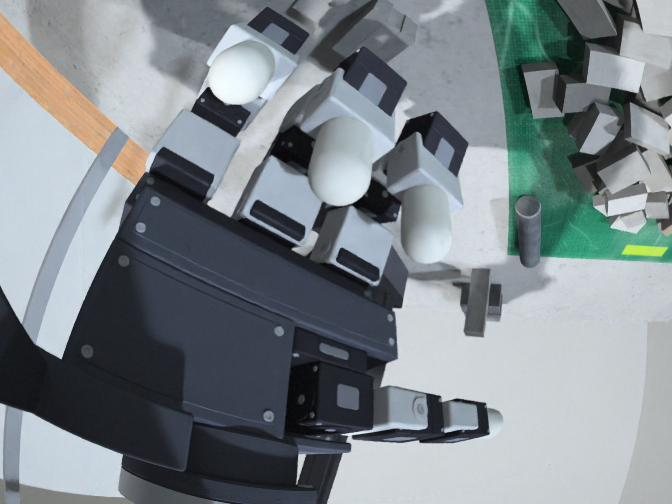

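Scaled by 3.150 from the camera's 672x504 image, which has a finer 960x720 frame.

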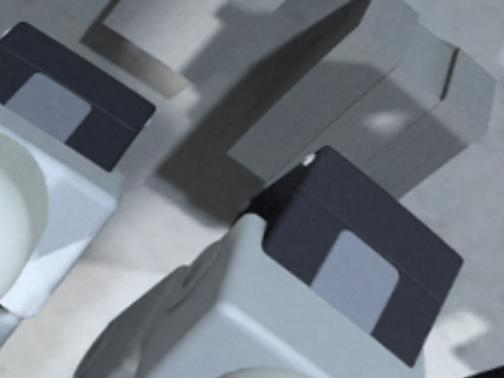

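Emit:
execute_actions(actions=[[[0,0,0,0,0,0,0.754,0,0.576,0.696,0.754,0,0.576,0.696,0.754,0,0.576,0.696,0.714,0.678,0.226,0.168,0.4,-0.6,-0.0198,0.0079,0.0466,0,0,0,0.342,0,-0.883,-0.174,0.342,0,-0.883,-0.174,0.6,0.0,-0.883,-0.174,0.714,0.678,0.226,0.168,0.2,-0.7]],[[0,0,0,0,0,0,0.754,0,0.576,0.696,0.754,0,0.576,0.696,0.754,0,0.576,0.696,0.714,0.678,0.226,0.168,0.4,-0.6,0,0,0,0,0,0,0.342,0,-0.883,-0.174,0.342,0,-0.883,-0.174,0.6,-0.1,-0.883,-0.174,0.714,0.678,0.226,0.168,0.2,-0.7]]], cameras=["cam_right_wrist"])

Emit:
zoom_image(camera="cam_right_wrist", region=[280, 0, 380, 75])

Scene clock: 3261.27 s.
left_arm: end_effector_position=(+0.3672, +0.3865, +0.3770) hand_goal=(+0.754, +0.000, +0.576, +0.696, +0.754, +0.000, +0.576, +0.696, +0.754, +0.000, +0.576, +0.696, +0.714, +0.678, +0.226, +0.168) hand_measured=(+0.754, +0.000, +0.576, +0.696, +0.754, +0.000, +0.576, +0.696, +0.754, +0.000, +0.576, +0.696, +0.714, +0.678, +0.224, +0.168) hand_current_ma=(+0, +0, +0, +0, +0, +0, +0, +0, +0, +0, +0, +0, +0, +0, -3, +0) hand_state=(goal, goal, goal, goal, goal, goal, goal, goal, goal, goal, goal, goal, goal, goal, goal, goal) hand_current_limit=0.40 hand_speed=-0.60 end_effector_quat_wxyz=(+0.235, +0.492, +0.838, -0.035) | right_arm: end_effector_position=(+0.2270, +0.0327, +0.1049) hand_goal=(+0.342, +0.000, -0.882, -0.174, +0.342, +0.000, -0.882, -0.174, +0.600, -0.100, -0.882, -0.174, +0.714, +0.678, +0.226, +0.168) hand_measured=(+0.346, +0.000, -0.878, -0.172, +0.348, -0.004, -0.874, -0.172, +0.598, -0.096, -0.874, -0.170, +0.712, +0.678, +0.222, +0.168) hand_current_ma=(+0, +0, +0, +0, +1, +0, +1, +0, +0, +0, +1, +0, +0, +0, +0, +0) hand_state=(goal, goal, goal, goal, goal, goal, goal, goal, goal, goal, goal, goal, goal, goal, goal, goal) hand_current_limit=0.20 hand_speed=-0.70 end_effector_quat_wxyz=(-0.099, +0.522, +0.837, -0.131)
Joint positions: left_arm=[0.428 0.925 1.25 -1.679 0.43 -0.102] | right_arm=[1.164 1.583 1.068 -1.288 -0.237 0.693]
Joint torques (N m): left_arm=[0.56 -3.78 9.01 0.35 0.4 0.15] | right_arm=[0.38 -11.22 6.32 0.18 -0.06 -0.09]
Motor temperatures (°C): left_arm=[24 25 58 23 22 24] | right_arm=[25 36 37 23 21 25]
Heat: left arm: hottest elbow 58 °C; right arm: hottest elbow 37 °C.
Hand target: left_arm +0.3660, +0.3919, +0.3755; +0.192, +0.513, +0.829, -0.114 | right_arm +0.2255, +0.0294, +0.0904; -0.096, +0.521, +0.836, -0.145
Off the commanded pose: left_arm 0.006 m, 11 deg | right_arm 0.015 m, 2 deg.
joint sent to its limit (left arm) — joint 4 (wrist pitch), lower limit. The joint targets are off in orientation, not in position.
camera_calibration:
cam_right_wrist: T_world_to_cam=[[0.863358, -0.425993, -0.270449, -0.114706], [0.0213538, -0.50465, 0.86306, -0.132707], [-0.50414, -0.750905, -0.426597, 0.303061], [0, 0, 0, 1]] pos_world=[0.254651, 0.111736, 0.212797]
Images, in order (width x height): cam_right_wrist 672x504.

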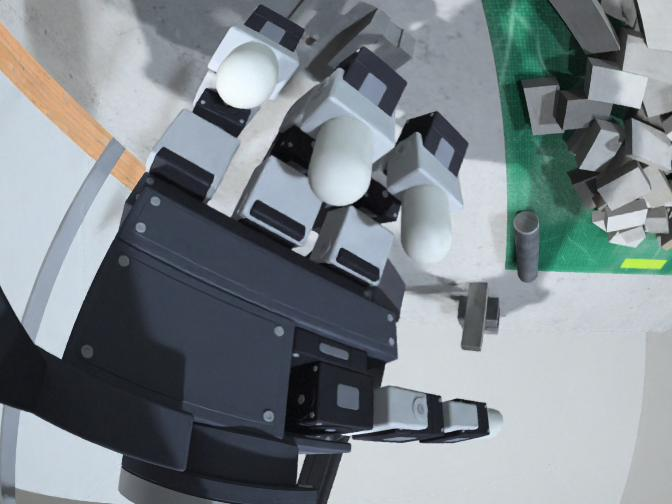

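Scaled by 5.040 from the camera's 672x504 image, which has a finer 960x720 frame.

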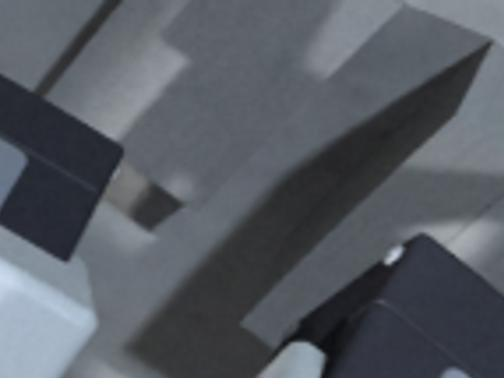

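Emit:
execute_actions(actions=[[[0,0,0,0,0,0,0.754,0,0.576,0.696,0.754,0,0.576,0.696,0.754,0,0.576,0.696,0.714,0.678,0.226,0.168,0.4,-0.6,0,0,0,0,0,0,0.342,0,-0.883,-0.174,0.342,0,-0.883,-0.174,0.93,-0.16,-0.883,0.2,0.714,0.678,0.226,0.168,0.2,-0.6]],[[0,0,0,0,0,0,0.754,0,0.576,0.696,0.754,0,0.576,0.696,0.754,0,0.576,0.696,0.714,0.678,0.226,0.168,0.4,-0.6,0,0,0,0,0,0,0.342,0,-0.883,-0.174,0.342,0,-0.883,-0.174,0.944,-0.16,-0.61,0.696,0.714,0.678,0.226,0.168,0.2,-0.6]],[[0,0,0,0,0,0,0.754,0,0.576,0.696,0.754,0,0.576,0.696,0.754,0,0.576,0.696,0.714,0.678,0.226,0.168,0.4,-0.6,0,0,0,0,0,0,0.342,0,-0.883,-0.174,0.342,0,-0.883,-0.174,0.8,-0.16,-0.3227,0.696,0.714,0.678,0.226,0.168,0.2,-0.7]],[[0,0,0,0,0,0,0.754,0,0.576,0.696,0.754,0,0.576,0.696,0.754,0,0.576,0.696,0.714,0.678,0.226,0.168,0.4,-0.6,0,0,0,0,0,0,0.342,0,-0.883,-0.174,0.342,0,-0.883,-0.174,0.6657,-0.16,-0.057,0.696,0.714,0.678,0.226,0.168,0.2,-0.7]]], cameras=["cam_right_wrist"])

Emit:
zoom_image(camera="cam_right_wrist", region=[220, 0, 400, 135])

Scene clock: 3281.23 s.
left_arm: end_effector_position=(+0.3672, +0.3865, +0.3770) hand_goal=(+0.754, +0.000, +0.576, +0.696, +0.754, +0.000, +0.576, +0.696, +0.754, +0.000, +0.576, +0.696, +0.714, +0.678, +0.226, +0.168) hand_measured=(+0.754, +0.000, +0.576, +0.696, +0.754, +0.000, +0.576, +0.696, +0.754, +0.000, +0.576, +0.696, +0.714, +0.678, +0.224, +0.168) hand_current_ma=(+0, +0, +0, +0, +0, +0, +0, +0, +0, +0, +0, +0, +0, +0, -3, +0) hand_state=(goal, goal, goal, goal, goal, goal, goal, goal, goal, goal, goal, goal, goal, goal, goal, goal) hand_current_limit=0.40 hand_speed=-0.60 end_effector_quat_wxyz=(+0.235, +0.492, +0.838, -0.035) | right_arm: end_effector_position=(+0.2270, +0.0327, +0.1049) hand_goal=(+0.342, +0.000, -0.882, -0.174, +0.342, +0.000, -0.882, -0.174, +0.666, -0.160, -0.056, +0.696, +0.714, +0.678, +0.226, +0.168) hand_measured=(+0.346, +0.000, -0.878, -0.172, +0.348, -0.004, -0.874, -0.172, +0.666, -0.156, -0.058, +0.694, +0.712, +0.678, +0.222, +0.168) hand_current_ma=(+0, +0, +0, +0, +1, +0, +1, +0, +0, +0, +0, +0, +0, +0, +0, +0) hand_state=(goal, goal, goal, goal, goal, goal, goal, goal, goal, goal, goal, goal, goal, goal, goal, goal) hand_current_limit=0.20 hand_speed=-0.70 end_effector_quat_wxyz=(-0.099, +0.522, +0.837, -0.131)
Joint positions: left_arm=[0.428 0.925 1.25 -1.679 0.43 -0.102] | right_arm=[1.164 1.583 1.068 -1.288 -0.237 0.693]
Joint torques (N m): left_arm=[0.32 -3.84 9.02 0.2 0.4 0.14] | right_arm=[0.56 -11.28 6.31 0.2 -0.08 -0.09]
Motor temperatures (°C): left_arm=[24 25 58 23 22 24] | right_arm=[25 36 38 23 21 24]
Heat: left arm: hottest elbow 58 °C; right arm: hottest elbow 38 °C.
Hand target: left_arm +0.3660, +0.3919, +0.3755; +0.192, +0.513, +0.829, -0.114 | right_arm +0.2255, +0.0294, +0.0904; -0.096, +0.521, +0.836, -0.145
Off the commanded pose: left_arm 0.006 m, 11 deg | right_arm 0.015 m, 2 deg.
joint sent to its limit (left arm) — joint 4 (wrist pitch), lower limit. The joint targets are off in orientation, not in position.
camera_calibration:
cam_right_wrist: T_world_to_cam=[[0.863358, -0.425993, -0.270449, -0.114706], [0.0213538, -0.50465, 0.86306, -0.132707], [-0.50414, -0.750905, -0.426597, 0.303061], [0, 0, 0, 1]] pos_world=[0.254651, 0.111736, 0.212797]
Images, in order (width x height): cam_right_wrist 672x504.

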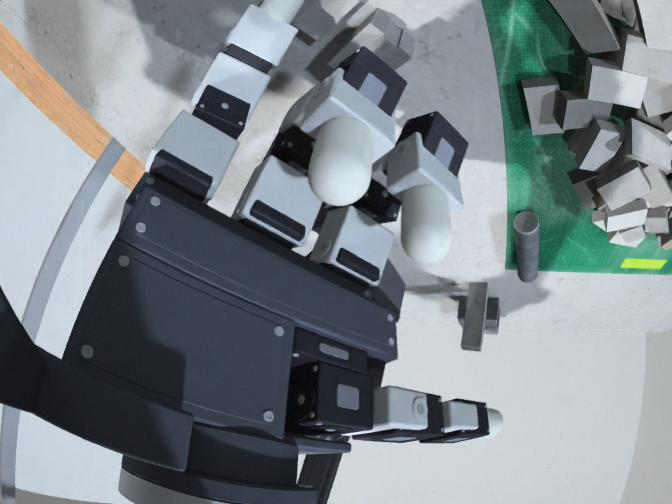

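Scaled by 2.800 from the camera's 672x504 image, which has a finer 960x720 frame.

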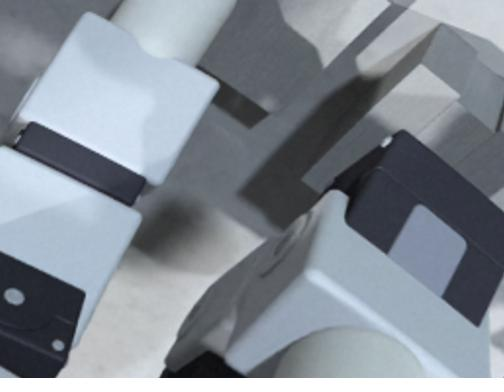

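Emit:
execute_actions(actions=[[[0,0,0,0,0,0,0.754,0,0.576,0.696,0.754,0,0.576,0.696,0.754,0,0.576,0.696,0.714,0.678,0.226,0.168,0.4,-0.6,0,0,0,0,0,0,0.342,0,-0.883,-0.174,0.342,0,-0.883,-0.174,0.59,-0.16,0.085,0.696,0.714,0.678,0.226,0.168,0.2,-0.8]],[[0,0,0,0,0,0,0.754,0,0.576,0.696,0.754,0,0.576,0.696,0.754,0,0.576,0.696,0.714,0.678,0.226,0.168,0.4,-0.6,0,0,0,0,0,0,0.342,0,-0.883,-0.174,0.342,0,-0.883,-0.174,0.53,-0.16,0.205,0.696,0.714,0.678,0.226,0.168,0.2,-0.8]],[[0,0,0,0,0,0,0.754,0,0.576,0.696,0.754,0,0.576,0.696,0.754,0,0.576,0.696,0.714,0.678,0.226,0.168,0.4,-0.6,0,0,0,0,0,0,0.342,0,-0.883,-0.174,0.342,0,-0.883,-0.174,0.52,-0.12,0.22,0.696,0.714,0.678,0.226,0.168,0.2,-0.9]]], cameras=["cam_right_wrist","cam_high"])

Emit:
zoom_image(camera="cam_right_wrist", region=[220, 0, 400, 135])

Emit:
zoom_image(camera="cam_high", region=[336, 215, 392, 257])

Scene clock: 3287.73 s.
left_arm: end_effector_position=(+0.3672, +0.3865, +0.3770) hand_goal=(+0.754, +0.000, +0.576, +0.696, +0.754, +0.000, +0.576, +0.696, +0.754, +0.000, +0.576, +0.696, +0.714, +0.678, +0.226, +0.168) hand_measured=(+0.754, +0.000, +0.576, +0.696, +0.754, +0.000, +0.576, +0.696, +0.754, +0.000, +0.576, +0.696, +0.714, +0.678, +0.224, +0.168) hand_current_ma=(+0, +0, +0, +0, +0, +0, +0, +0, +0, +0, +0, +0, +0, +0, -3, +0) hand_state=(goal, goal, goal, goal, goal, goal, goal, goal, goal, goal, goal, goal, goal, goal, goal, goal) hand_current_limit=0.40 hand_speed=-0.60 end_effector_quat_wxyz=(+0.235, +0.492, +0.838, -0.035) | right_arm: end_effector_position=(+0.2272, +0.0330, +0.1049) hand_goal=(+0.342, +0.000, -0.882, -0.174, +0.342, +0.000, -0.882, -0.174, +0.520, -0.120, +0.220, +0.696, +0.714, +0.678, +0.226, +0.168) hand_measured=(+0.346, +0.000, -0.878, -0.172, +0.348, -0.004, -0.874, -0.172, +0.522, -0.132, +0.218, +0.694, +0.712, +0.678, +0.222, +0.168) hand_current_ma=(+0, +0, +0, +0, +1, +0, +1, +0, +0, -2, +0, +0, +0, +0, +0, +0) hand_state=(goal, goal, goal, goal, goal, goal, goal, goal, goal, goal, goal, goal, goal, goal, goal, goal) hand_current_limit=0.20 hand_speed=-0.90 end_effector_quat_wxyz=(-0.099, +0.522, +0.837, -0.130)
Joint positions: left_arm=[0.428 0.925 1.25 -1.679 0.43 -0.102] | right_arm=[1.164 1.583 1.068 -1.286 -0.237 0.693]
Joint torques (N m): left_arm=[0.67 -3.55 9.02 0.28 0.38 0.12] | right_arm=[0.67 -11.34 6.28 0.16 -0.08 -0.09]
Motor temperatures (°C): left_arm=[24 25 58 23 22 24] | right_arm=[25 36 37 23 21 24]
Heat: left arm: hottest elbow 58 °C; right arm: hottest elbow 37 °C.
Hand target: left_arm +0.3660, +0.3919, +0.3755; +0.192, +0.513, +0.829, -0.114 | right_arm +0.2255, +0.0294, +0.0904; -0.096, +0.521, +0.836, -0.145
Off the commanded pose: left_arm 0.006 m, 11 deg | right_arm 0.015 m, 2 deg.
joint sent to its limit (left arm) — joint 4 (wrist pitch), lower limit. The joint targets are off in orientation, not in position.
camera_calibration:
cam_right_wrist: T_world_to_cam=[[0.863471, -0.42572, -0.270521, -0.114724], [0.0209638, -0.50557, 0.862531, -0.132379], [-0.503963, -0.750441, -0.42762, 0.303426], [0, 0, 0, 1]] pos_world=[0.254751, 0.111936, 0.212897]
Images, in order (width x height): cam_high 896x504, cam_right_wrist 672x504.

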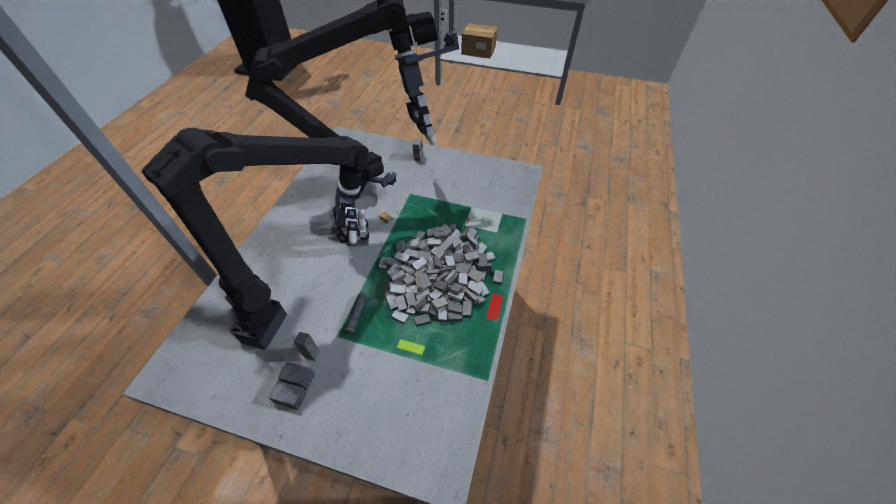

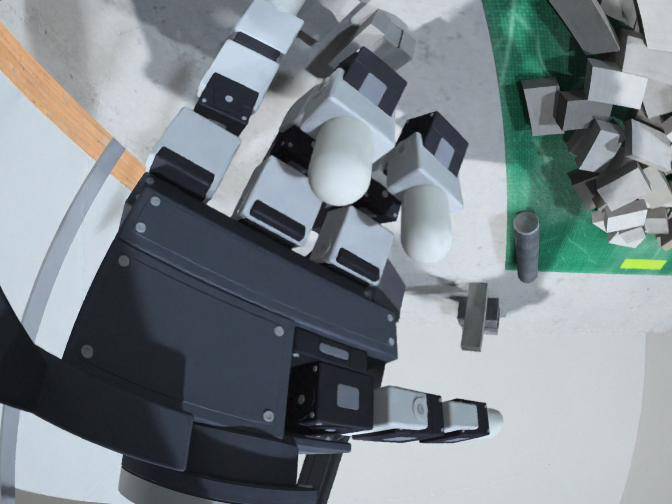

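Scaled by 2.800 from the camera's 672x504 image, which has a finer 960x720 frame.

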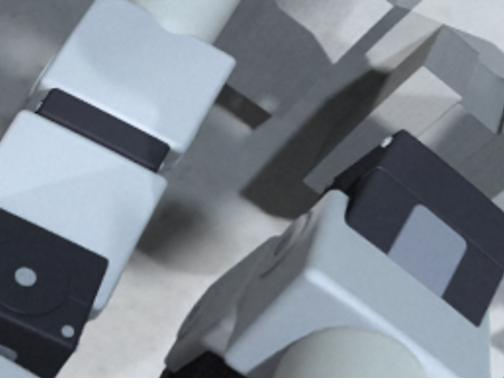

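Scaled by 9.000 from the camera's 896x504 image, which has a finer 1280x720 frame.

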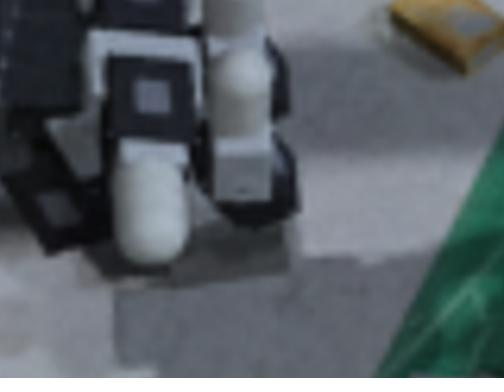

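Emit:
execute_actions(actions=[[[0,0,0,0,0,0,0.754,0,0.576,0.696,0.754,0,0.576,0.696,0.754,0,0.576,0.696,0.714,0.678,0.226,0.168,0.4,-0.6,0,0,0,0,0,0,0.342,0,-0.883,-0.174,0.342,0,-0.883,-0.174,0.52,-0.08,0.22,0.696,0.714,0.678,0.226,0.168,0.2,-0.95]],[[0,0,0,0,0,0,0.754,0,0.576,0.696,0.754,0,0.576,0.696,0.754,0,0.576,0.696,0.714,0.678,0.226,0.168,0.4,-0.6,0,0,0,0,0,0,0.342,0,-0.883,-0.174,0.342,0,-0.883,-0.174,0.52,-0.04,0.22,0.696,0.714,0.678,0.226,0.168,0.2,-0.95]],[[0,0,0,0,0,0,0.754,0,0.576,0.696,0.754,0,0.576,0.696,0.754,0,0.576,0.696,0.714,0.678,0.226,0.168,0.4,-0.6,0,0,0,0,0,0,0.342,0,-0.883,-0.174,0.342,0,-0.883,-0.174,0.52,-0.01,0.22,0.696,0.714,0.678,0.226,0.168,0.2,-0.95]]], cameras=["cam_right_wrist"])

Emit:
zoom_image(camera="cam_right_wrist", region=[260, 0, 380, 90])

Scene clock: 3295.37 s.
left_arm: end_effector_position=(+0.3672, +0.3865, +0.3770) hand_goal=(+0.754, +0.000, +0.576, +0.696, +0.754, +0.000, +0.576, +0.696, +0.754, +0.000, +0.576, +0.696, +0.714, +0.678, +0.226, +0.168) hand_measured=(+0.754, +0.000, +0.576, +0.696, +0.754, +0.000, +0.576, +0.696, +0.754, +0.000, +0.576, +0.696, +0.714, +0.678, +0.224, +0.168) hand_current_ma=(+0, +0, +0, +0, +0, +0, +0, +0, +0, +0, +0, +0, +0, +0, -3, +0) hand_state=(goal, goal, goal, goal, goal, goal, goal, goal, goal, goal, goal, goal, goal, goal, goal, goal) hand_current_limit=0.40 hand_speed=-0.60 end_effector_quat_wxyz=(+0.235, +0.492, +0.838, -0.035) | right_arm: end_effector_position=(+0.2272, +0.0330, +0.1049) hand_goal=(+0.342, +0.000, -0.882, -0.174, +0.342, +0.000, -0.882, -0.174, +0.520, -0.010, +0.220, +0.696, +0.714, +0.678, +0.226, +0.168) hand_measured=(+0.346, +0.000, -0.878, -0.172, +0.348, -0.004, -0.874, -0.172, +0.522, -0.024, +0.220, +0.694, +0.712, +0.678, +0.222, +0.168) hand_current_ma=(+0, +0, +0, +0, +1, +0, +1, +0, +0, -2, +0, +0, +0, +0, +0, +0) hand_state=(goal, goal, goal, goal, goal, goal, goal, goal, goal, goal, goal, goal, goal, goal, goal, goal) hand_current_limit=0.20 hand_speed=-0.95 end_effector_quat_wxyz=(-0.099, +0.522, +0.837, -0.130)
Joint positions: left_arm=[0.428 0.925 1.25 -1.679 0.43 -0.102] | right_arm=[1.164 1.583 1.068 -1.286 -0.237 0.693]
Joint torques (N m): left_arm=[0.38 -3.72 9.02 0.24 0.39 0.15] | right_arm=[0.56 -11.22 6.31 0.13 -0.06 -0.08]
Motor temperatures (°C): left_arm=[24 25 58 23 22 24] | right_arm=[25 36 37 23 21 24]
Heat: left arm: hottest elbow 58 °C; right arm: hottest elbow 37 °C.
Hand target: left_arm +0.3660, +0.3919, +0.3755; +0.192, +0.513, +0.829, -0.114 | right_arm +0.2255, +0.0294, +0.0904; -0.096, +0.521, +0.836, -0.145
Off the commanded pose: left_arm 0.006 m, 11 deg | right_arm 0.015 m, 2 deg.
joint sent to its limit (left arm) — joint 4 (wrist pitch), lower limit. The joint targets are off in orientation, not in position.
camera_calibration:
cam_right_wrist: T_world_to_cam=[[0.863471, -0.42572, -0.270521, -0.114724], [0.0209638, -0.50557, 0.862531, -0.132379], [-0.503963, -0.750441, -0.42762, 0.303426], [0, 0, 0, 1]] pos_world=[0.254751, 0.111936, 0.212897]
Images, in order (width x height): cam_right_wrist 672x504.

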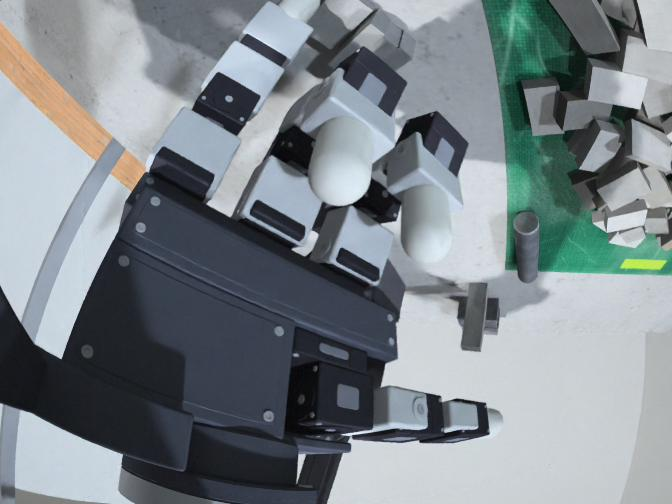

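Scaled by 4.200 from the camera's 672x504 image, which has a finer 960x720 frame.

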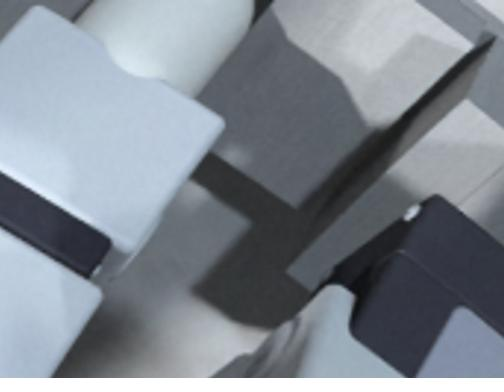

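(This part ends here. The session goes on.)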